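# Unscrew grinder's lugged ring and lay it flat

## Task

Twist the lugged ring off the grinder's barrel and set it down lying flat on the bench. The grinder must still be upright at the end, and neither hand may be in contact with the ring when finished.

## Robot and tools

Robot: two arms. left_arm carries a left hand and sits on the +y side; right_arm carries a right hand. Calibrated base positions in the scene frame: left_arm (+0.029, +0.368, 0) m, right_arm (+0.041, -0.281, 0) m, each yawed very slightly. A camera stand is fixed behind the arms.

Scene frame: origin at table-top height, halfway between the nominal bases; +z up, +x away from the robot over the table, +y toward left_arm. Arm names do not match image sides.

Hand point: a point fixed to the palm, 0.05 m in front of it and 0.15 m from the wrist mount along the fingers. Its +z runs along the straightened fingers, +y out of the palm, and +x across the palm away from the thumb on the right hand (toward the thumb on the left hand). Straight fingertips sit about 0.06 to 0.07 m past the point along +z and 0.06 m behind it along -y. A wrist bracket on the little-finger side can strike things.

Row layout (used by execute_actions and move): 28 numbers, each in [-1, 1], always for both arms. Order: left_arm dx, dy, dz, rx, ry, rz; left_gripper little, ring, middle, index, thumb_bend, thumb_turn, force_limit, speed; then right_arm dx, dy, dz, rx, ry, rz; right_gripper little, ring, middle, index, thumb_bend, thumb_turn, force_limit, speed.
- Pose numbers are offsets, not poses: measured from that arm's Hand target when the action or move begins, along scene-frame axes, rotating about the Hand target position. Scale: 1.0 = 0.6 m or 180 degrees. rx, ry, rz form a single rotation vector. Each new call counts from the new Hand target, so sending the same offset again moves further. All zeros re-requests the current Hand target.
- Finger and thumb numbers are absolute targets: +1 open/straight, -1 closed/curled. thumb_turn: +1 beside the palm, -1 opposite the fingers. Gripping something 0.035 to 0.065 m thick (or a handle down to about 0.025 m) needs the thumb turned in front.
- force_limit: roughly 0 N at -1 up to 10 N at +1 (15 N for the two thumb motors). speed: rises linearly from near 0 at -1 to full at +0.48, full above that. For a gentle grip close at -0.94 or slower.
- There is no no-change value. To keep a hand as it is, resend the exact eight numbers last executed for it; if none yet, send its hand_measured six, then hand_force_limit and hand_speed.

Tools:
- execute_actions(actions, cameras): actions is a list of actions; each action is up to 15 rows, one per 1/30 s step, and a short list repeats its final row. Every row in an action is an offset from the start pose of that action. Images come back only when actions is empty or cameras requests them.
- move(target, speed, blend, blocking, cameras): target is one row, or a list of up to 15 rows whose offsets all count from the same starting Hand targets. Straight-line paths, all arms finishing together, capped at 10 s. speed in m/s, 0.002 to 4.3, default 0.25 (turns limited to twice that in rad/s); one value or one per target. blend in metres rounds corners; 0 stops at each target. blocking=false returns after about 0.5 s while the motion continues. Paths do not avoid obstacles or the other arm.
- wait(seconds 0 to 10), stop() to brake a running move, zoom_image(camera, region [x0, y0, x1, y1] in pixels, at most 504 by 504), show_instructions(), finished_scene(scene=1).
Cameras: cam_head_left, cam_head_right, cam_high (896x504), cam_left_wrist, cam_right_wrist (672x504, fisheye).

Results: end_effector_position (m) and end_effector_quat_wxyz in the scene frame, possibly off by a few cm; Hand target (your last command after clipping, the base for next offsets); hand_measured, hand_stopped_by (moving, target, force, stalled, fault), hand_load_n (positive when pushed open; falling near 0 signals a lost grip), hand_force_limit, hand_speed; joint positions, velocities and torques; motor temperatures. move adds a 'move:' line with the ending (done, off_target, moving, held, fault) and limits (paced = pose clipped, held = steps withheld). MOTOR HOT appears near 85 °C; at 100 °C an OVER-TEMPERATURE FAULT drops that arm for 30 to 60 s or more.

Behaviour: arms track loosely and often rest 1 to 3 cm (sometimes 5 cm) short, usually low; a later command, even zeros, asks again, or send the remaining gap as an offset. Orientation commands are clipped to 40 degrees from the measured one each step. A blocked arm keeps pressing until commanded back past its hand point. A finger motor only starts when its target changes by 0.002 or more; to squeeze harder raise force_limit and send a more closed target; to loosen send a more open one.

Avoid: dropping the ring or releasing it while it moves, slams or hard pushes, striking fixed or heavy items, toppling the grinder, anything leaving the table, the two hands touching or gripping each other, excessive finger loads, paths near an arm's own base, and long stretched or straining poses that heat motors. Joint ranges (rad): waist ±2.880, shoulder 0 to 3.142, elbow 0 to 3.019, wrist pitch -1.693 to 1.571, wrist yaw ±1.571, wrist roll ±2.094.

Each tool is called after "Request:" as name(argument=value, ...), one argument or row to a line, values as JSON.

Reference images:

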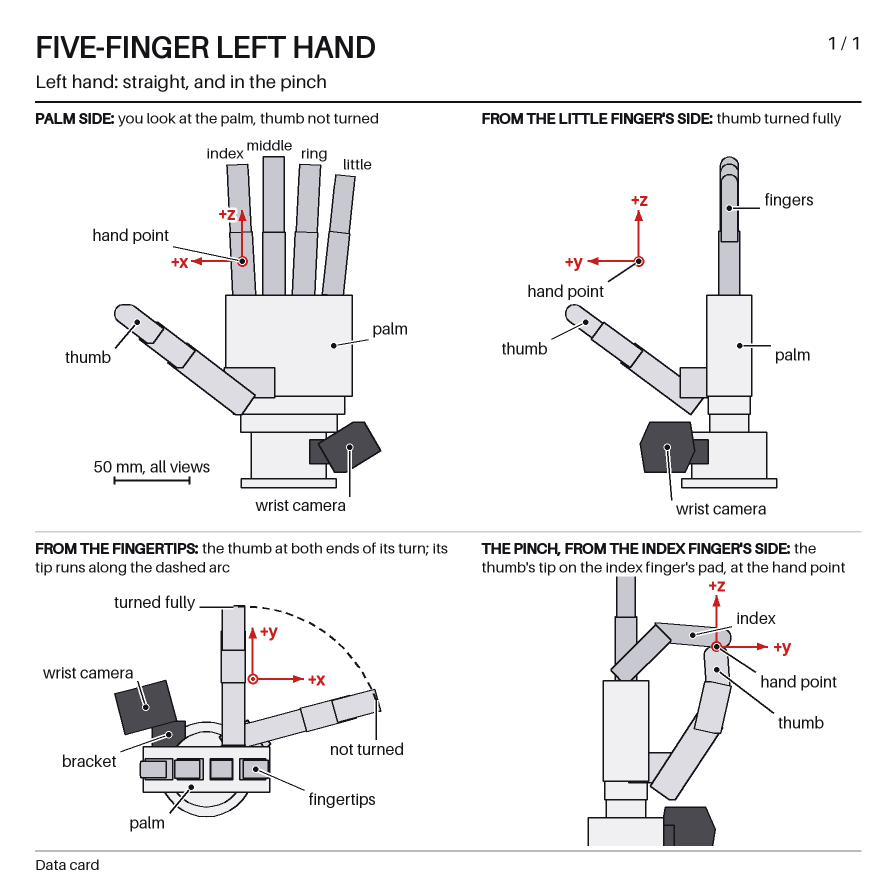

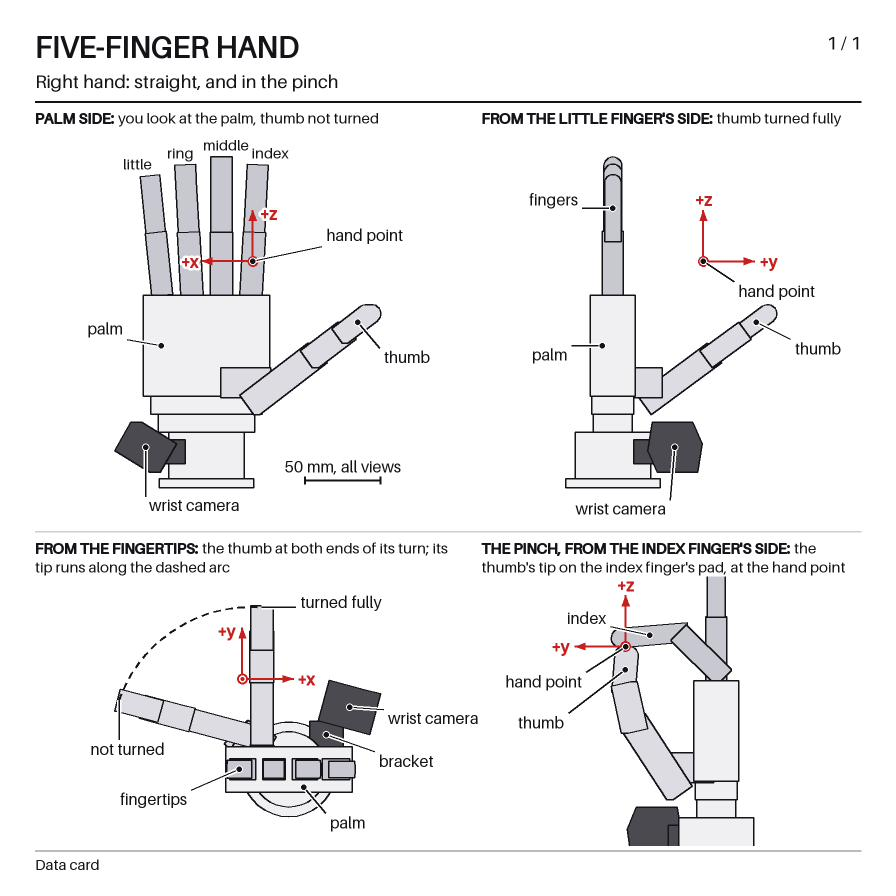

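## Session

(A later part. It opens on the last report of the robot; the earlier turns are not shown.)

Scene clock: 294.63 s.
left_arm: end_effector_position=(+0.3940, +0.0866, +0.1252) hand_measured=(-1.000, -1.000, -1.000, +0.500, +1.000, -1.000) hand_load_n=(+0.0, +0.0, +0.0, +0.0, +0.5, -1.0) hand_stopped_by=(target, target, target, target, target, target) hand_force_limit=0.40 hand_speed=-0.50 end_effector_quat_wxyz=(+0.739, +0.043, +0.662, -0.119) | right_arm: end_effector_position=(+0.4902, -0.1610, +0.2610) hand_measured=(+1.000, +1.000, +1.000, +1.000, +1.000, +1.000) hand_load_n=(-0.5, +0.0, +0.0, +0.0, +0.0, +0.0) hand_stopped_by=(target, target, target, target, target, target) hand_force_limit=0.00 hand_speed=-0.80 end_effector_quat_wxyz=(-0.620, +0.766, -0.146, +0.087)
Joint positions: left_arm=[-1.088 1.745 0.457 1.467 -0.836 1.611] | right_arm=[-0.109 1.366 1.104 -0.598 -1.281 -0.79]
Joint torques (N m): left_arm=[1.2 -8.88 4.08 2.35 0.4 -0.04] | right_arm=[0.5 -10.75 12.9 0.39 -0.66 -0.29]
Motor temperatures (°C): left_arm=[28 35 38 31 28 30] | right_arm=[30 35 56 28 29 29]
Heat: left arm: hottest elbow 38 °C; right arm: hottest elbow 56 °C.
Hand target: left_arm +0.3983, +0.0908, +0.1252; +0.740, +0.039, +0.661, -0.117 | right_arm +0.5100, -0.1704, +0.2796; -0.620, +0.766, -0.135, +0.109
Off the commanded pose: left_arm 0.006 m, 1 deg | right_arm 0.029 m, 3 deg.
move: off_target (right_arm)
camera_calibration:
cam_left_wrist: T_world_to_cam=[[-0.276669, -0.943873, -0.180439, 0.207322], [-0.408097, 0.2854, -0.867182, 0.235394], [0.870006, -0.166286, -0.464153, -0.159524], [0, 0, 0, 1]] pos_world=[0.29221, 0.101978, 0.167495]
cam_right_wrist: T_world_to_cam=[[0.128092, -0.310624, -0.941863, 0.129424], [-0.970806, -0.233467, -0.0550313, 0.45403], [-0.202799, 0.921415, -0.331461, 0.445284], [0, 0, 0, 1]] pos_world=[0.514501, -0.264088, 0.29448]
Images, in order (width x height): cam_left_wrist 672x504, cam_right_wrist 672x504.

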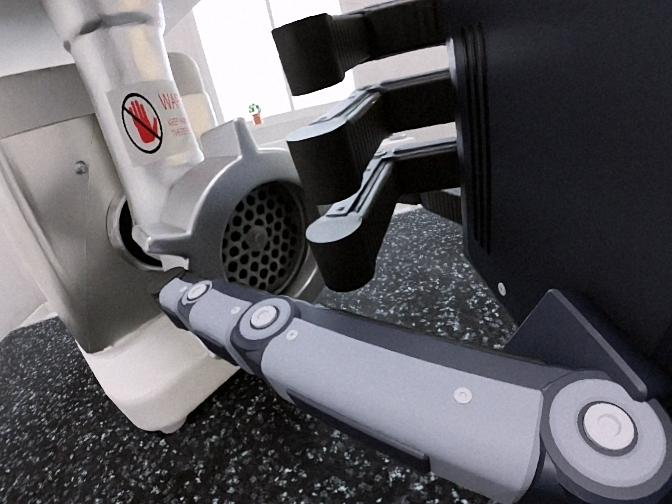

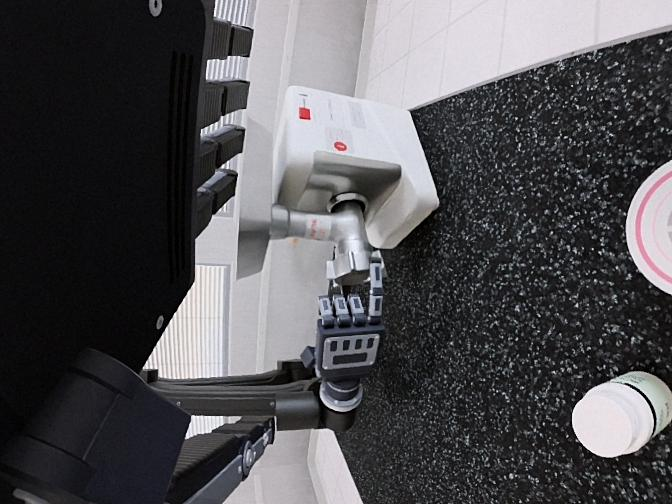

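Request:
move(
  target=[
    [-0.0120,-0.0060,0.0,0,0,0,-1,-1,-1,0.5,1,-1,0.4,-0.5,0,0,0,0,0,0,1,1,1,1,1,1,0,-0.8],
    [-0.0120,-0.0060,0.0,0,0,0,-1,-1,-1,0.05,1,-1,0.5,-0.85,0,0,0,0,0,0,1,1,1,1,1,1,0,-0.8],
  ],
  speed=0.08,
  blend=[0,0],
  cameras=["cam_left_wrist","cam_right_wrist"],
)

Request:
zoom_image(
  camera="cam_right_wrist",
  region=[310, 220, 410, 320],
)

Request:
zoom_image(
  camera="cam_left_wrist",
  region=[120, 60, 440, 380],
)

Scene clock: 297.33 s.
left_arm: end_effector_position=(+0.3937, +0.0878, +0.1250) hand_measured=(-1.000, -1.000, -1.000, +0.170, +1.000, -1.000) hand_load_n=(+0.0, +0.0, +0.0, +7.5, +0.5, -0.5) hand_stopped_by=(target, target, target, force, target, target) hand_force_limit=0.50 hand_speed=-0.85 end_effector_quat_wxyz=(+0.739, +0.041, +0.662, -0.116) | right_arm: end_effector_position=(+0.4902, -0.1610, +0.2610) hand_measured=(+1.000, +1.000, +1.000, +1.000, +1.000, +1.000) hand_load_n=(+0.0, +0.0, +0.0, +0.0, +0.0, +0.0) hand_stopped_by=(target, target, target, target, target, target) hand_force_limit=0.00 hand_speed=-0.80 end_effector_quat_wxyz=(-0.620, +0.766, -0.146, +0.087)
Joint positions: left_arm=[-1.088 1.745 0.457 1.467 -0.843 1.611] | right_arm=[-0.109 1.366 1.104 -0.598 -1.281 -0.79]
Joint torques (N m): left_arm=[-0.73 -8.82 4.12 2.54 -0.17 0.04] | right_arm=[0.44 -10.52 12.9 0.38 -0.66 -0.29]
Motor temperatures (°C): left_arm=[28 35 38 31 28 30] | right_arm=[30 35 56 27 29 29]
Heat: left arm: hottest elbow 38 °C; right arm: hottest elbow 56 °C.
Hand target: left_arm +0.3911, +0.0872, +0.1252; +0.740, +0.039, +0.661, -0.117 | right_arm +0.5100, -0.1704, +0.2796; -0.620, +0.766, -0.135, +0.109
Off the commanded pose: left_arm 0.003 m, 0 deg | right_arm 0.029 m, 3 deg.
move: off_target (right_arm)
camera_calibration:
cam_left_wrist: T_world_to_cam=[[-0.270473, -0.945851, -0.179472, 0.20591], [-0.411027, 0.282028, -0.866901, 0.236148], [0.870575, -0.160705, -0.465051, -0.159724], [0, 0, 0, 1]] pos_world=[0.291808, 0.102492, 0.167392]
cam_right_wrist: T_world_to_cam=[[0.128092, -0.310624, -0.941863, 0.129424], [-0.970806, -0.233467, -0.0550313, 0.45403], [-0.202799, 0.921415, -0.331461, 0.445284], [0, 0, 0, 1]] pos_world=[0.514501, -0.264088, 0.29448]
Images, in order (width x height): cam_left_wrist 672x504, cam_right_wrist 672x504.

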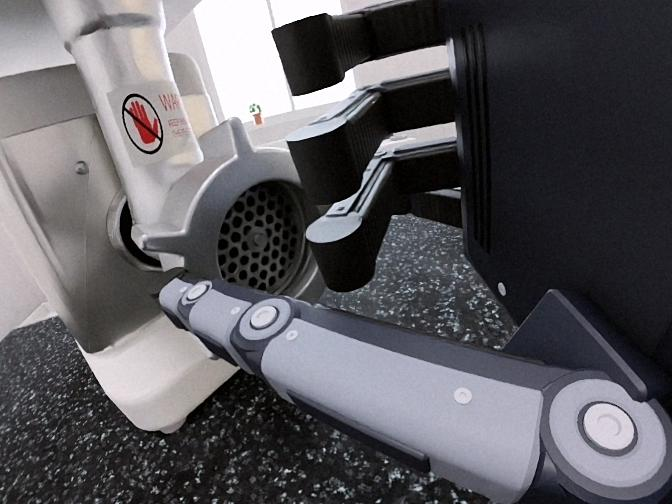

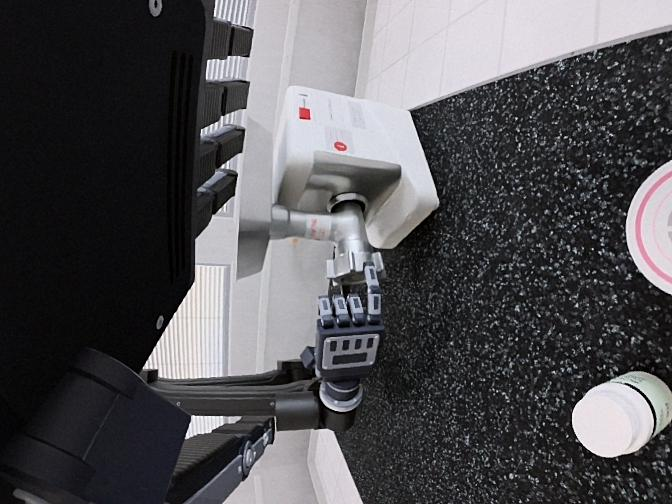

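Scaled by 5.040 from the camera's 672x504 image, which has a finer 960x720 frame.

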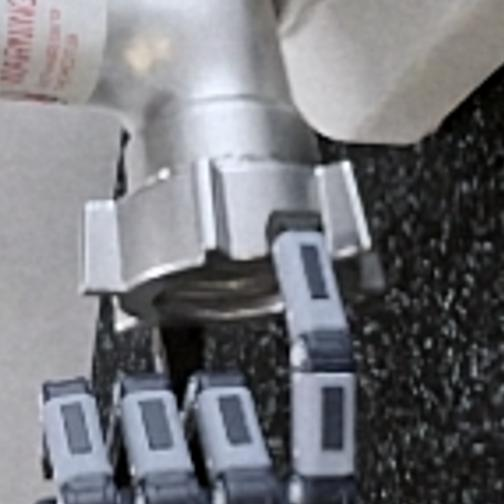

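Scaled by 1.575 from the camera's 672x504 image, which has a finer 960x720 frame.

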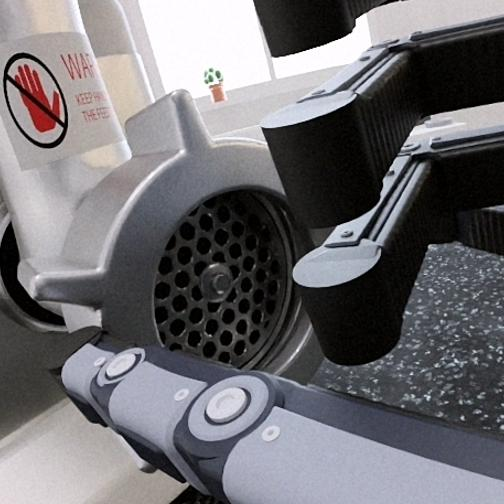

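Request:
move(
  target=[-0.0154,-0.0127,0.0,0,0,0,-1,-1,-1,0.05,1,-1,0.5,-0.85,0,0,0,0,0,0,1,1,1,1,1,1,0,-0.8],
  speed=0.05,
  cameras=["cam_left_wrist","cam_right_wrist"],
)

Request:
zoom_image(
  camera="cam_right_wrist",
  region=[310, 220, 410, 320],
)

Request:
zoom_image(
  camera="cam_left_wrist",
  region=[120, 60, 440, 380],
)

Scene clock: 314.50 s.
left_arm: end_effector_position=(+0.3894, +0.0845, +0.1254) hand_measured=(-1.000, -1.000, -1.000, +0.170, +1.000, -1.000) hand_load_n=(+0.0, +0.0, +0.0, +7.5, +0.0, +0.0) hand_stopped_by=(target, target, target, force, target, target) hand_force_limit=0.50 hand_speed=-0.85 end_effector_quat_wxyz=(+0.739, +0.035, +0.663, -0.116) | right_arm: end_effector_position=(+0.4902, -0.1610, +0.2610) hand_measured=(+1.000, +1.000, +1.000, +1.000, +1.000, +1.000) hand_load_n=(+0.0, +0.0, +0.0, +0.0, +0.0, +0.0) hand_stopped_by=(target, target, target, target, target, target) hand_force_limit=0.00 hand_speed=-0.80 end_effector_quat_wxyz=(-0.620, +0.766, -0.146, +0.087)
Joint positions: left_arm=[-1.106 1.746 0.464 1.468 -0.87 1.611] | right_arm=[-0.109 1.366 1.104 -0.598 -1.281 -0.79]
Joint torques (N m): left_arm=[-2.02 -8.64 4.15 2.71 -0.43 0.12] | right_arm=[0.44 -10.64 12.93 0.35 -0.67 -0.3]
Motor temperatures (°C): left_arm=[28 35 37 31 28 30] | right_arm=[30 35 57 27 29 29]
Heat: left arm: hottest elbow 37 °C; right arm: hottest elbow 57 °C.
Hand target: left_arm +0.3819, +0.0795, +0.1253; +0.740, +0.039, +0.661, -0.117 | right_arm +0.5100, -0.1704, +0.2796; -0.620, +0.766, -0.135, +0.109
Off the commanded pose: left_arm 0.009 m, 1 deg | right_arm 0.029 m, 3 deg.
move: off_target (right_arm)
camera_calibration:
cam_left_wrist: T_world_to_cam=[[-0.26281, -0.949363, -0.172164, 0.198059], [-0.414699, 0.272259, -0.868274, 0.238068], [0.871181, -0.156794, -0.465253, -0.156945], [0, 0, 0, 1]] pos_world=[0.287505, 0.0986055, 0.167788]
cam_right_wrist: T_world_to_cam=[[0.128092, -0.310624, -0.941863, 0.129424], [-0.970806, -0.233467, -0.0550313, 0.45403], [-0.202799, 0.921415, -0.331461, 0.445284], [0, 0, 0, 1]] pos_world=[0.514501, -0.264088, 0.29448]
Images, in order (width x height): cam_left_wrist 672x504, cam_right_wrist 672x504.

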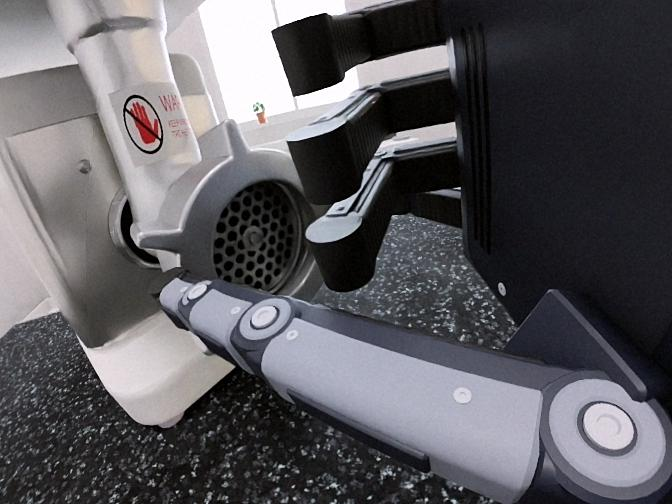

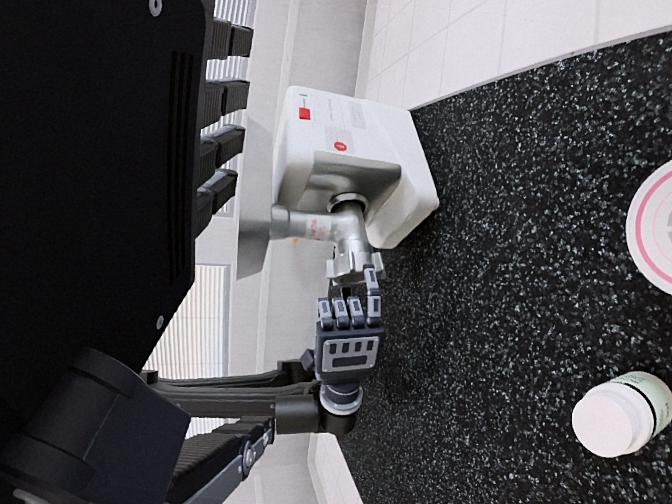

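Scaled by 5.040 from the camera's 672x504 image, which has a finer 960x720 frame.

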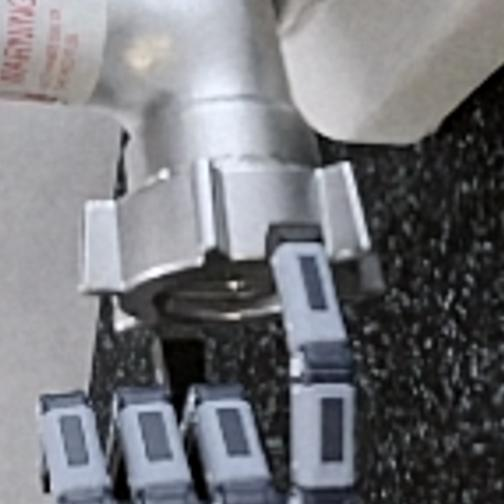

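Scaled by 1.575 from the camera's 672x504 image, which has a finer 960x720 frame.

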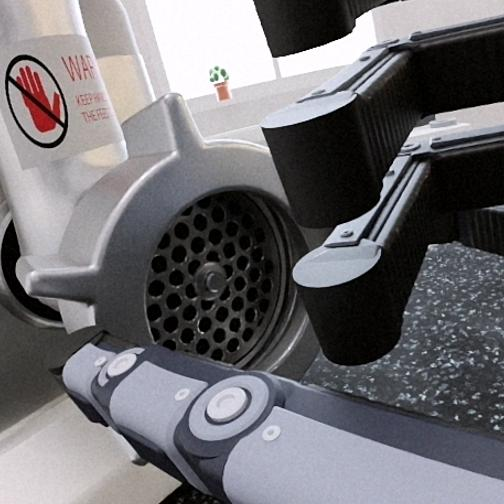

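Request:
move(
  target=[
    [0.0,0.0,0.0,0,0,0,-1,-1,-1,0.5,1,-1,0.4,-0.4,0,0,0,0,0,0,1,1,1,1,1,1,0,-0.8],
    [-0.0315,-0.0195,0.0,0,0,0,-1,-1,-1,0.5,1,-1,0.4,-0.4,0,0,0,0,0,0,1,1,1,1,1,1,0,-0.8],
    [-0.0258,-0.0105,0.0253,0.5101,0.4206,0,-1,-1,-1,0.5,1,-1,0.4,-0.4,0,0,0,0,0,0,1,1,1,1,1,1,0,-0.8],
  ],
  speed=[0.1,0.15,0.5],
  blend=[0,0.008,0],
  cameras=["cam_left_wrist","cam_right_wrist"],
)

Request:
zoom_image(
  camera="cam_right_wrist",
  region=[310, 220, 410, 320],
)

Request:
zoom_image(
  camera="cam_left_wrist",
  region=[120, 80, 360, 320],
)

Scene clock: 320.23 s.
left_arm: end_effector_position=(+0.3560, +0.0834, +0.1318) hand_measured=(-1.000, -1.000, -1.000, +0.500, +1.000, -1.000) hand_load_n=(+0.0, +0.0, +0.0, +0.0, +0.0, +0.0) hand_stopped_by=(target, target, target, target, target, target) hand_force_limit=0.40 hand_speed=-0.40 end_effector_quat_wxyz=(-0.020, +0.455, +0.812, +0.365) | right_arm: end_effector_position=(+0.4902, -0.1610, +0.2610) hand_measured=(+1.000, +1.000, +1.000, +1.000, +1.000, +1.000) hand_load_n=(+0.0, +0.0, +0.0, +0.0, +0.0, +0.0) hand_stopped_by=(target, target, target, target, target, target) hand_force_limit=0.00 hand_speed=-0.80 end_effector_quat_wxyz=(-0.620, +0.766, -0.146, +0.087)
Joint positions: left_arm=[-1.091 1.883 1.402 -1.583 -0.589 1.368] | right_arm=[-0.109 1.366 1.104 -0.598 -1.281 -0.79]
Joint torques (N m): left_arm=[0.85 -13.51 12.31 -0.8 -0.32 -0.13] | right_arm=[0.56 -10.75 12.93 0.31 -0.67 -0.31]
Motor temperatures (°C): left_arm=[28 35 37 31 28 30] | right_arm=[30 35 57 27 29 29]
Heat: left arm: hottest elbow 37 °C; right arm: hottest elbow 57 °C.
Hand target: left_arm +0.3663, +0.0732, +0.1403; -0.012, +0.448, +0.819, +0.358 | right_arm +0.5100, -0.1704, +0.2796; -0.620, +0.766, -0.135, +0.109
Off the commanded pose: left_arm 0.017 m, 2 deg | right_arm 0.029 m, 3 deg.
move: off_target (left_arm, right_arm)
camera_calibration:
cam_left_wrist: T_world_to_cam=[[-0.902961, -0.164911, -0.39682, 0.381464], [-0.429355, 0.308019, 0.848987, 0.00596949], [-0.0177793, 0.936979, -0.348934, 0.0849144], [0, 0, 0, 1]] pos_world=[0.34852, -0.0184941, 0.175934]
cam_right_wrist: T_world_to_cam=[[0.128092, -0.310624, -0.941863, 0.129424], [-0.970806, -0.233467, -0.0550313, 0.45403], [-0.202799, 0.921415, -0.331461, 0.445284], [0, 0, 0, 1]] pos_world=[0.514501, -0.264088, 0.29448]
Images, in order (width x height): cam_left_wrist 672x504, cam_right_wrist 672x504.

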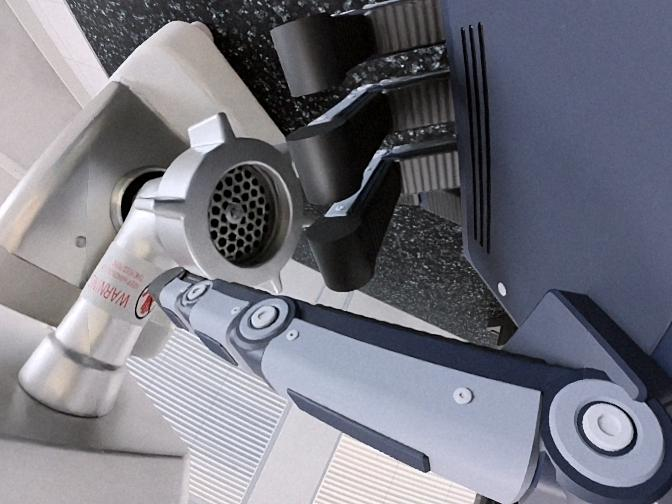

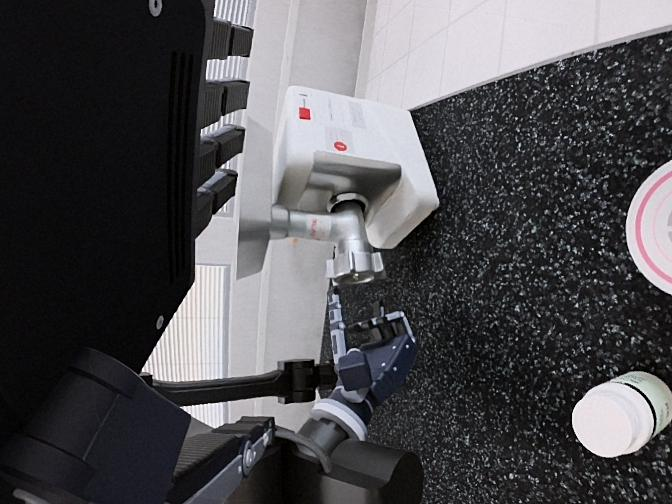

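Scaled by 5.040 from the camera's 672x504 image, which has a finer 960x720 frame.

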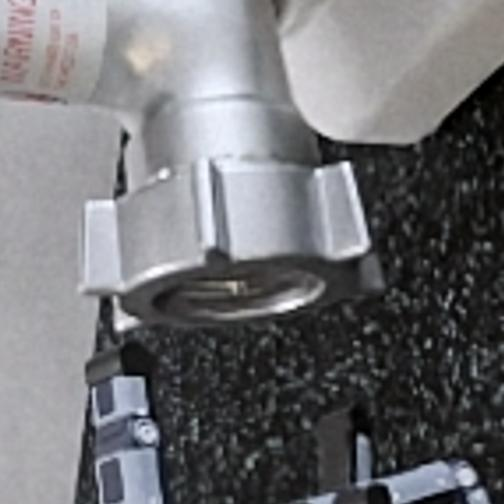

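Scaled by 2.100 from the camera's 672x504 image, which has a finer 960x720 frame.

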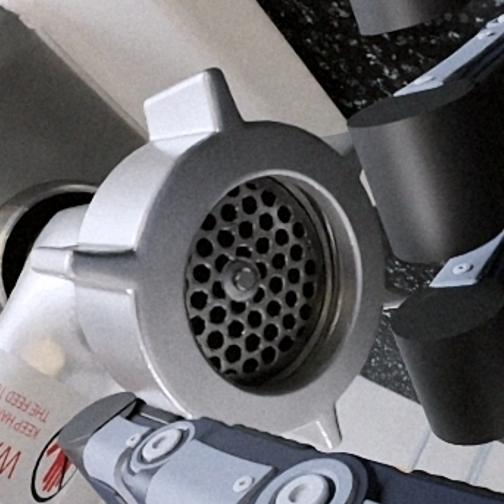

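Request:
move(
  target=[
    [0.0482,0.0415,0.0030,0,0,0,-1,-1,-1,0.5,1,-1,0.4,-0.4,0,0,0,0,0,0,1,1,1,1,1,1,0,-0.8],
    [0.0482,0.0428,-0.0028,0,0,0,-1,-1,-1,0.5,1,-1,0.4,-0.4,0,0,0,0,0,0,1,1,1,1,1,1,0,-0.8],
    [0.0482,0.0428,-0.0028,0,0,0,-1,-1,-1,0.0,1,-1,0.5,-0.85,0,0,0,0,0,0,1,1,1,1,1,1,0,-0.8],
  ],
  speed=[0.12,0.08,0.1],
  blend=[0.003,0,0],
  cameras=["cam_left_wrist","cam_right_wrist"],
)

Request:
zoom_image(
  camera="cam_right_wrist",
  region=[310, 220, 410, 320],
)

Request:
zoom_image(
  camera="cam_left_wrist",
  region=[120, 80, 360, 320],
)

Scene clock: 323.03 s.
left_arm: end_effector_position=(+0.3855, +0.1041, +0.1277) hand_measured=(-1.000, -1.000, -1.000, +0.282, +1.000, -1.000) hand_load_n=(+0.0, +0.0, +0.0, +6.0, +0.0, +0.0) hand_stopped_by=(target, target, target, force, target, target) hand_force_limit=0.50 hand_speed=-0.85 end_effector_quat_wxyz=(-0.031, +0.446, +0.820, +0.357) | right_arm: end_effector_position=(+0.4902, -0.1610, +0.2610) hand_measured=(+1.000, +1.000, +1.000, +1.000, +1.000, +1.000) hand_load_n=(+0.0, +0.0, +0.0, -0.5, +0.0, -0.5) hand_stopped_by=(target, target, target, target, target, target) hand_force_limit=0.00 hand_speed=-0.80 end_effector_quat_wxyz=(-0.620, +0.766, -0.146, +0.087)
Joint positions: left_arm=[-1.01 1.883 1.402 -1.549 -0.594 1.433] | right_arm=[-0.109 1.366 1.104 -0.598 -1.281 -0.79]
Joint torques (N m): left_arm=[0.38 -15.21 9.36 0.2 -1.31 0.02] | right_arm=[0.62 -10.75 12.9 0.38 -0.67 -0.3]
Motor temperatures (°C): left_arm=[28 35 38 31 28 30] | right_arm=[30 35 57 27 29 29]
Heat: left arm: hottest elbow 38 °C; right arm: hottest elbow 57 °C.
Hand target: left_arm +0.3953, +0.0989, +0.1388; -0.012, +0.448, +0.819, +0.358 | right_arm +0.5100, -0.1704, +0.2796; -0.620, +0.766, -0.135, +0.109
Off the commanded pose: left_arm 0.016 m, 2 deg | right_arm 0.029 m, 3 deg.
move: off_target (left_arm, right_arm); blend cut to 0.0018 m at target 1; target 3's new numbers were sent with left_arm's hand 0.011 m and 2 deg from that target
camera_calibration:
cam_left_wrist: T_world_to_cam=[[-0.904512, -0.195656, -0.378916, 0.41139], [-0.423172, 0.301858, 0.854288, 0.0133579], [-0.0527681, 0.93306, -0.35583, 0.0793502], [0, 0, 0, 1]] pos_world=[0.381947, 0.00242053, 0.172706]
cam_right_wrist: T_world_to_cam=[[0.128092, -0.310624, -0.941863, 0.129424], [-0.970806, -0.233467, -0.0550313, 0.45403], [-0.202799, 0.921415, -0.331461, 0.445284], [0, 0, 0, 1]] pos_world=[0.514501, -0.264088, 0.29448]
Images, in order (width x height): cam_left_wrist 672x504, cam_right_wrist 672x504.

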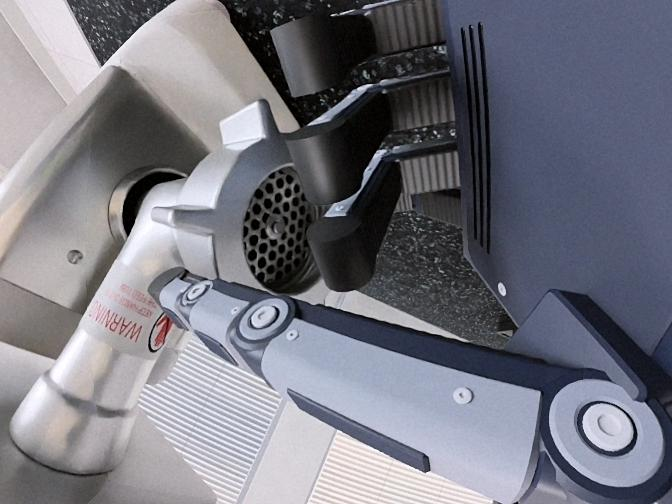

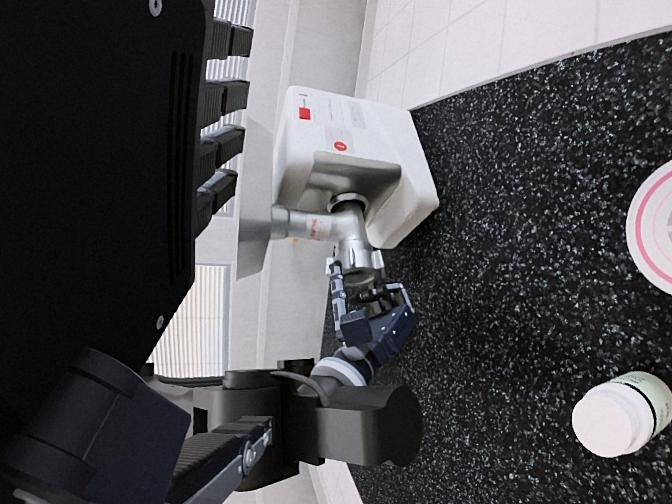

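Scaled by 5.040 from the camera's 672x504 image, which has a finer 960x720 frame.

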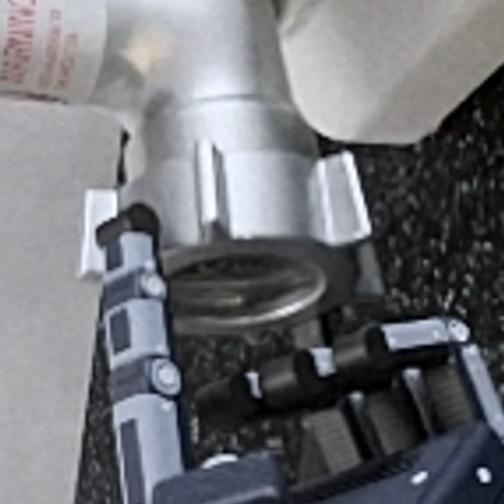

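Scaled by 2.100 from the camera's 672x504 image, which has a finer 960x720 frame.

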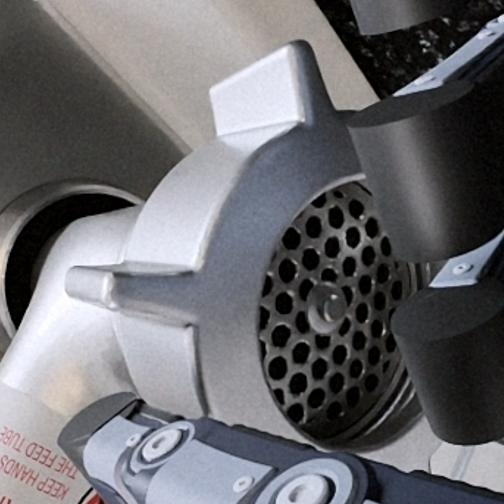

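Request:
move(
  target=[
    [0.0037,0.0170,-0.0248,-0.1723,-0.1421,0,-1,-1,-1,0.0,1,-1,0.5,-0.85,0,0,0,0,0,0,1,1,1,1,1,1,0,-0.8],
    [0.0048,0.0093,-0.0285,-0.3438,-0.2834,0,-1,-1,-1,0.0,1,-1,0.5,-0.85,0,0,0,0,0,0,1,1,1,1,1,1,0,-0.8],
    [0.0053,0.0042,-0.0215,-0.5088,-0.4195,0,-1,-1,-1,0.0,1,-1,0.5,-0.85,0,0,0,0,0,0,1,1,1,1,1,1,0,-0.8],
  ],
  speed=0.3,
  blend=[0.02,0.02,0],
  cameras=["cam_left_wrist","cam_right_wrist"],
)

Request:
zoom_image(
  camera="cam_right_wrist",
  region=[310, 220, 410, 320],
)

Scene clock: 329.87 s.
left_arm: end_effector_position=(+0.4024, +0.1017, +0.1267) hand_measured=(-1.000, -1.000, -1.000, +0.282, +1.000, -1.000) hand_load_n=(+0.0, +0.0, +0.0, +0.5, +0.0, +0.5) hand_stopped_by=(target, target, target, force, target, target) hand_force_limit=0.50 hand_speed=-0.85 end_effector_quat_wxyz=(+0.737, +0.033, +0.664, -0.118) | right_arm: end_effector_position=(+0.4902, -0.1610, +0.2610) hand_measured=(+1.000, +1.000, +1.000, +1.000, +1.000, +1.000) hand_load_n=(+0.0, +0.0, +0.0, +0.0, +0.0, -0.5) hand_stopped_by=(target, target, target, target, target, target) hand_force_limit=0.00 hand_speed=-0.80 end_effector_quat_wxyz=(-0.620, +0.766, -0.146, +0.087)
Joint positions: left_arm=[-1.046 1.719 0.439 1.447 -0.811 1.584] | right_arm=[-0.109 1.366 1.104 -0.598 -1.281 -0.79]
Joint torques (N m): left_arm=[-0.79 -8.35 3.58 2.88 0.08 0.15] | right_arm=[0.56 -10.58 12.88 0.32 -0.66 -0.3]
Motor temperatures (°C): left_arm=[28 35 38 31 28 30] | right_arm=[30 35 57 27 29 29]
Heat: left arm: hottest elbow 38 °C; right arm: hottest elbow 57 °C.
Hand target: left_arm +0.3985, +0.1016, +0.1258; +0.739, +0.041, +0.662, -0.116 | right_arm +0.5100, -0.1704, +0.2796; -0.620, +0.766, -0.135, +0.109
Off the commanded pose: left_arm 0.004 m, 1 deg | right_arm 0.029 m, 3 deg.
move: off_target (right_arm)
camera_calibration:
cam_left_wrist: T_world_to_cam=[[-0.265071, -0.949858, -0.165851, 0.218205], [-0.418797, 0.268346, -0.867525, 0.241863], [0.868531, -0.160498, -0.468929, -0.163001], [0, 0, 0, 1]] pos_world=[0.300703, 0.1162, 0.169576]
cam_right_wrist: T_world_to_cam=[[0.128092, -0.310624, -0.941863, 0.129424], [-0.970806, -0.233467, -0.0550313, 0.45403], [-0.202799, 0.921415, -0.331461, 0.445284], [0, 0, 0, 1]] pos_world=[0.514501, -0.264088, 0.29448]
Images, in order (width x height): cam_left_wrist 672x504, cam_right_wrist 672x504.

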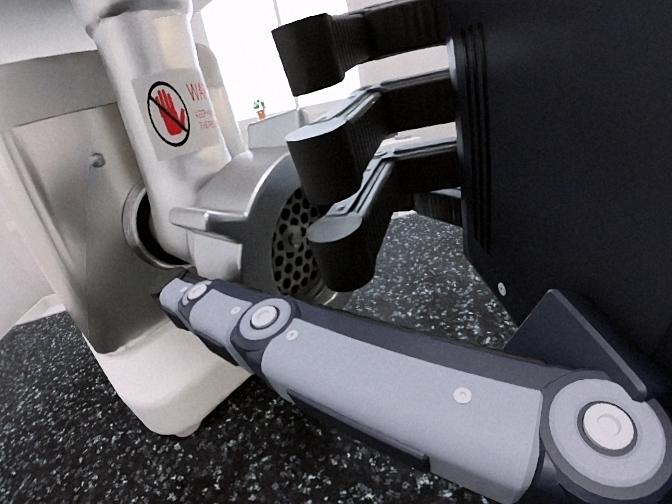

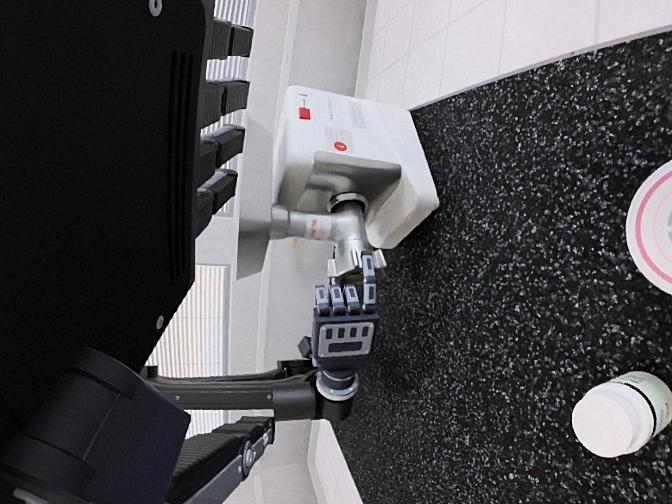

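Scaled by 5.040 from the camera's 672x504 image, which has a finer 960x720 frame.

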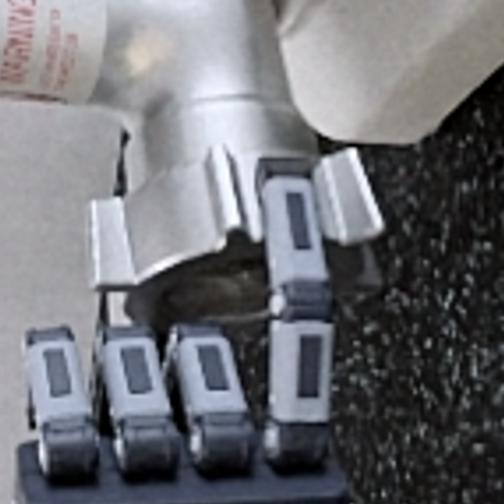

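Request:
move(
  target=[0,0,0,0,0,0,-1,-1,-1,-0.01,1,-1,0.4,-0.85,0,0,0,0,0,0,1,1,1,1,1,1,0,-0.8],
  cameras=["cam_right_wrist"],
)

Request:
zoom_image(
  camera="cam_right_wrist",
  region=[310, 220, 410, 320],
)

Scene clock: 331.13 s.
left_arm: end_effector_position=(+0.4019, +0.0975, +0.1275) hand_measured=(-1.000, -1.000, -1.000, +0.202, +1.000, -1.000) hand_load_n=(+0.5, +0.0, +0.0, +9.5, +1.0, +0.0) hand_stopped_by=(target, target, target, force, target, target) hand_force_limit=0.40 hand_speed=-0.85 end_effector_quat_wxyz=(+0.737, +0.040, +0.663, -0.125) | right_arm: end_effector_position=(+0.4902, -0.1610, +0.2610) hand_measured=(+1.000, +1.000, +1.000, +1.000, +1.000, +1.000) hand_load_n=(+0.0, +0.0, +0.0, +0.0, +0.0, +0.0) hand_stopped_by=(target, target, target, target, target, target) hand_force_limit=0.00 hand_speed=-0.80 end_effector_quat_wxyz=(-0.620, +0.766, -0.146, +0.087)
Joint positions: left_arm=[-1.049 1.719 0.439 1.45 -0.795 1.584] | right_arm=[-0.109 1.366 1.104 -0.598 -1.281 -0.79]
Joint torques (N m): left_arm=[-0.62 -8.29 3.59 2.8 -0.5 0.17] | right_arm=[0.56 -10.81 12.94 0.4 -0.67 -0.31]
Motor temperatures (°C): left_arm=[28 35 38 31 28 30] | right_arm=[30 35 57 27 29 29]
Heat: left arm: hottest elbow 38 °C; right arm: hottest elbow 57 °C.
Hand target: left_arm +0.3985, +0.1016, +0.1258; +0.739, +0.041, +0.662, -0.116 | right_arm +0.5100, -0.1704, +0.2796; -0.620, +0.766, -0.135, +0.109
Off the commanded pose: left_arm 0.006 m, 1 deg | right_arm 0.029 m, 3 deg.
move: off_target (right_arm)
camera_calibration:
cam_right_wrist: T_world_to_cam=[[0.128092, -0.310624, -0.941863, 0.129424], [-0.970806, -0.233467, -0.0550313, 0.45403], [-0.202799, 0.921415, -0.331461, 0.445284], [0, 0, 0, 1]] pos_world=[0.514501, -0.264088, 0.29448]
Images, in order (width x height): cam_right_wrist 672x504.

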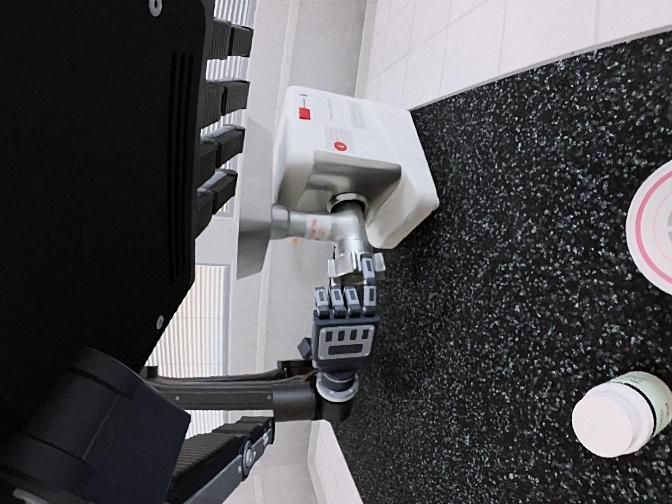

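Scaled by 5.040 from the camera's 672x504 image, which has a finer 960x720 frame.

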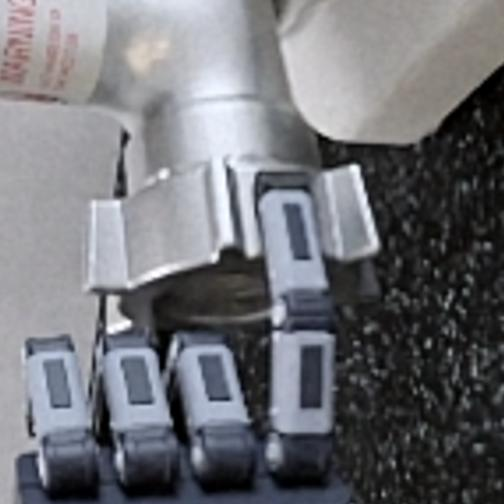

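Request:
move(
  target=[-0.0077,-0.0064,0,0,0,0,-1,-1,-1,-0.01,1,-1,0.4,-0.85,0,0,0,0,0,0,1,1,1,1,1,1,0,-0.8],
  speed=0.05,
  cameras=["cam_right_wrist","cam_left_wrist"],
)

Request:
zoom_image(
  camera="cam_right_wrist",
  region=[310, 220, 410, 320],
)

Scene clock: 332.30 s.
left_arm: end_effector_position=(+0.3970, +0.0939, +0.1270) hand_measured=(-1.000, -1.000, -1.000, +0.202, +1.000, -1.000) hand_load_n=(+0.0, +0.0, +0.0, +9.5, +0.5, +0.0) hand_stopped_by=(target, target, target, force, target, target) hand_force_limit=0.40 hand_speed=-0.85 end_effector_quat_wxyz=(+0.737, +0.040, +0.663, -0.127) | right_arm: end_effector_position=(+0.4902, -0.1610, +0.2610) hand_measured=(+1.000, +1.000, +1.000, +1.000, +1.000, +1.000) hand_load_n=(+0.0, +0.0, +0.0, +0.0, +0.0, +0.0) hand_stopped_by=(target, target, target, target, target, target) hand_force_limit=0.00 hand_speed=-0.80 end_effector_quat_wxyz=(-0.620, +0.766, -0.146, +0.087)
Joint positions: left_arm=[-1.066 1.72 0.439 1.452 -0.81 1.584] | right_arm=[-0.109 1.366 1.104 -0.598 -1.281 -0.79]
Joint torques (N m): left_arm=[-0.5 -8.35 3.82 2.81 -0.61 0.22] | right_arm=[0.26 -10.58 12.89 0.38 -0.67 -0.3]
Motor temperatures (°C): left_arm=[28 35 38 31 28 30] | right_arm=[30 35 57 27 29 29]
Heat: left arm: hottest elbow 38 °C; right arm: hottest elbow 57 °C.
Hand target: left_arm +0.3939, +0.0977, +0.1258; +0.739, +0.041, +0.662, -0.116 | right_arm +0.5100, -0.1704, +0.2796; -0.620, +0.766, -0.135, +0.109
Off the commanded pose: left_arm 0.005 m, 1 deg | right_arm 0.029 m, 3 deg.
move: off_target (right_arm)
camera_calibration:
cam_left_wrist: T_world_to_cam=[[-0.284934, -0.944362, -0.164292, 0.216698], [-0.411502, 0.275311, -0.868833, 0.238574], [0.865724, -0.179954, -0.467053, -0.156735], [0, 0, 0, 1]] pos_world=[0.295608, 0.110754, 0.169679]
cam_right_wrist: T_world_to_cam=[[0.128092, -0.310624, -0.941863, 0.129424], [-0.970806, -0.233467, -0.0550313, 0.45403], [-0.202799, 0.921415, -0.331461, 0.445284], [0, 0, 0, 1]] pos_world=[0.514501, -0.264088, 0.29448]
Images, in order (width x height): cam_left_wrist 672x504, cam_right_wrist 672x504.

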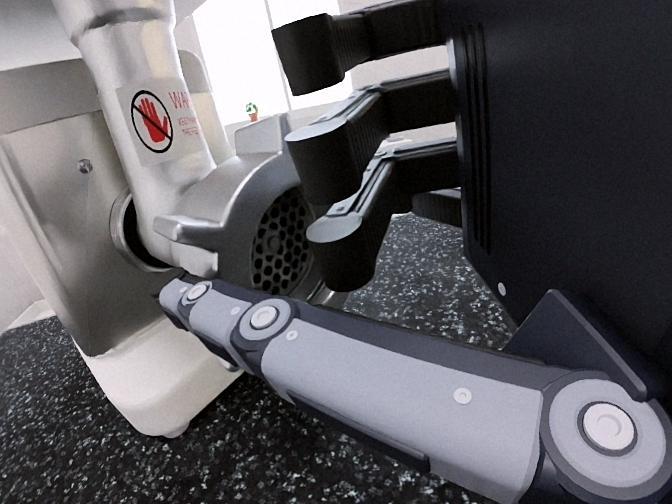

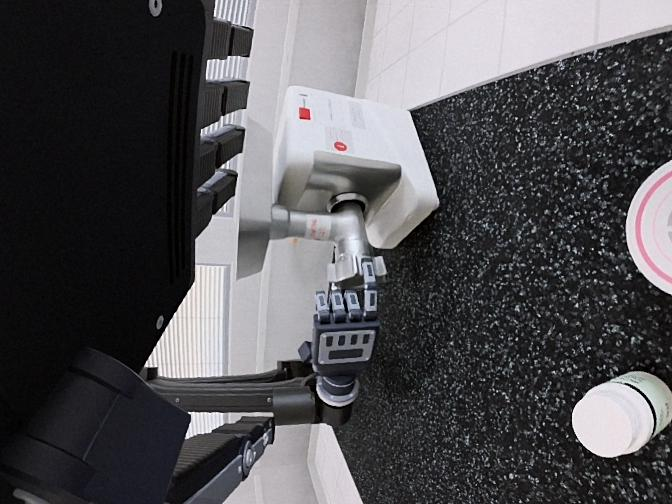

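Scaled by 5.040 from the camera's 672x504 image, which has a finer 960x720 frame.

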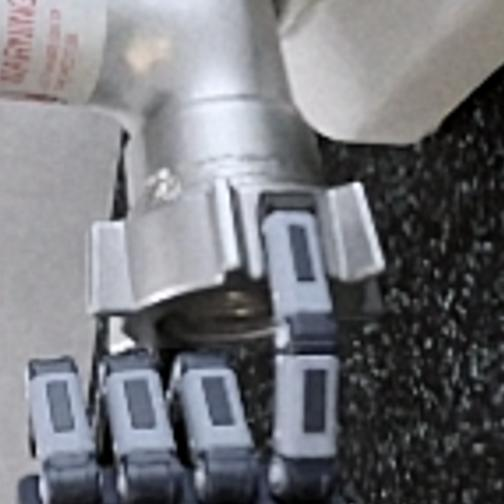

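Request:
move(
  target=[-0.0103,-0.0085,0,0,0,0,-1,-1,-1,-0.01,1,-1,0.4,-0.85,0,0,0,0,0,0,1,1,1,1,1,1,0,-0.8],
  speed=0.05,
  cameras=["cam_right_wrist","cam_left_wrist"],
)

Request:
zoom_image(
  camera="cam_right_wrist",
  region=[310, 220, 410, 320],
)

Scene clock: 333.43 s.
left_arm: end_effector_position=(+0.3900, +0.0939, +0.1221) hand_measured=(-1.000, -1.000, -1.000, +0.202, +1.000, -1.000) hand_load_n=(+0.0, +0.0, +0.0, +7.5, +1.5, +0.5) hand_stopped_by=(target, target, target, force, target, target) hand_force_limit=0.40 hand_speed=-0.85 end_effector_quat_wxyz=(+0.734, +0.036, +0.668, -0.118) | right_arm: end_effector_position=(+0.4902, -0.1610, +0.2610) hand_measured=(+1.000, +1.000, +1.000, +1.000, +1.000, +1.000) hand_load_n=(-0.5, +0.0, +0.0, -0.5, +0.0, -0.5) hand_stopped_by=(target, target, target, target, target, target) hand_force_limit=0.00 hand_speed=-0.80 end_effector_quat_wxyz=(-0.620, +0.766, -0.146, +0.087)
Joint positions: left_arm=[-1.089 1.73 0.439 1.452 -0.851 1.587] | right_arm=[-0.109 1.366 1.104 -0.598 -1.281 -0.79]
Joint torques (N m): left_arm=[-0.62 -8.59 4.07 2.99 0.02 0.25] | right_arm=[0.5 -10.87 12.92 0.31 -0.67 -0.31]
Motor temperatures (°C): left_arm=[28 35 38 31 28 30] | right_arm=[30 35 57 27 29 29]
Heat: left arm: hottest elbow 38 °C; right arm: hottest elbow 57 °C.
Hand target: left_arm +0.3877, +0.0926, +0.1259; +0.739, +0.041, +0.662, -0.116 | right_arm +0.5100, -0.1704, +0.2796; -0.620, +0.766, -0.135, +0.109
Off the commanded pose: left_arm 0.005 m, 1 deg | right_arm 0.029 m, 3 deg.
move: off_target (right_arm)
camera_calibration:
cam_left_wrist: T_world_to_cam=[[-0.269568, -0.948109, -0.168593, 0.208747], [-0.425197, 0.27427, -0.862545, 0.23603], [0.864026, -0.160829, -0.477067, -0.152852], [0, 0, 0, 1]] pos_world=[0.288699, 0.108596, 0.165859]
cam_right_wrist: T_world_to_cam=[[0.128092, -0.310624, -0.941863, 0.129424], [-0.970806, -0.233467, -0.0550313, 0.45403], [-0.202799, 0.921415, -0.331461, 0.445284], [0, 0, 0, 1]] pos_world=[0.514501, -0.264088, 0.29448]
Images, in order (width x height): cam_left_wrist 672x504, cam_right_wrist 672x504.

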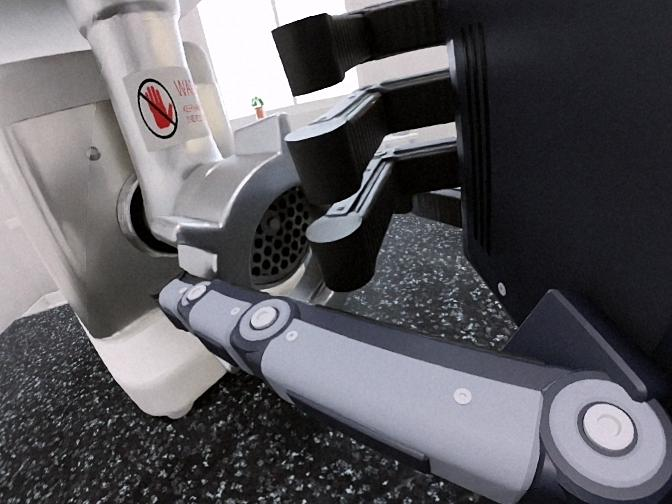

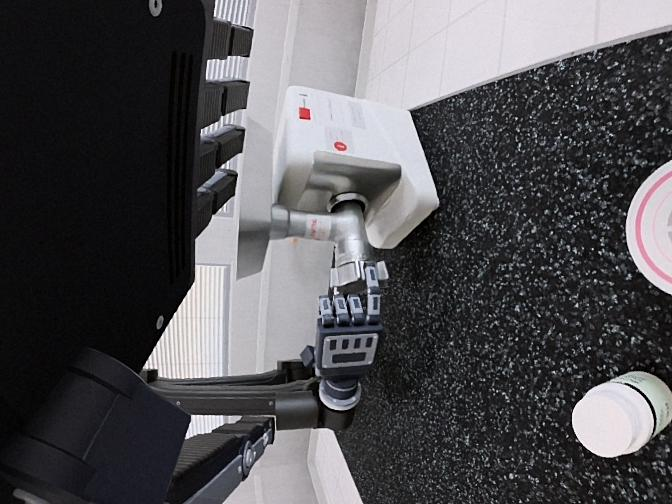

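Scaled by 5.040 from the camera's 672x504 image, which has a finer 960x720 frame.

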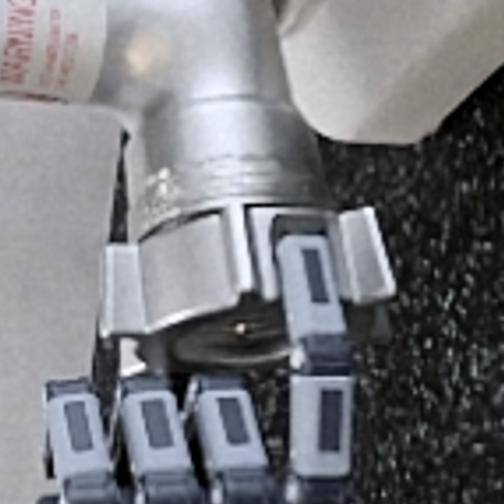

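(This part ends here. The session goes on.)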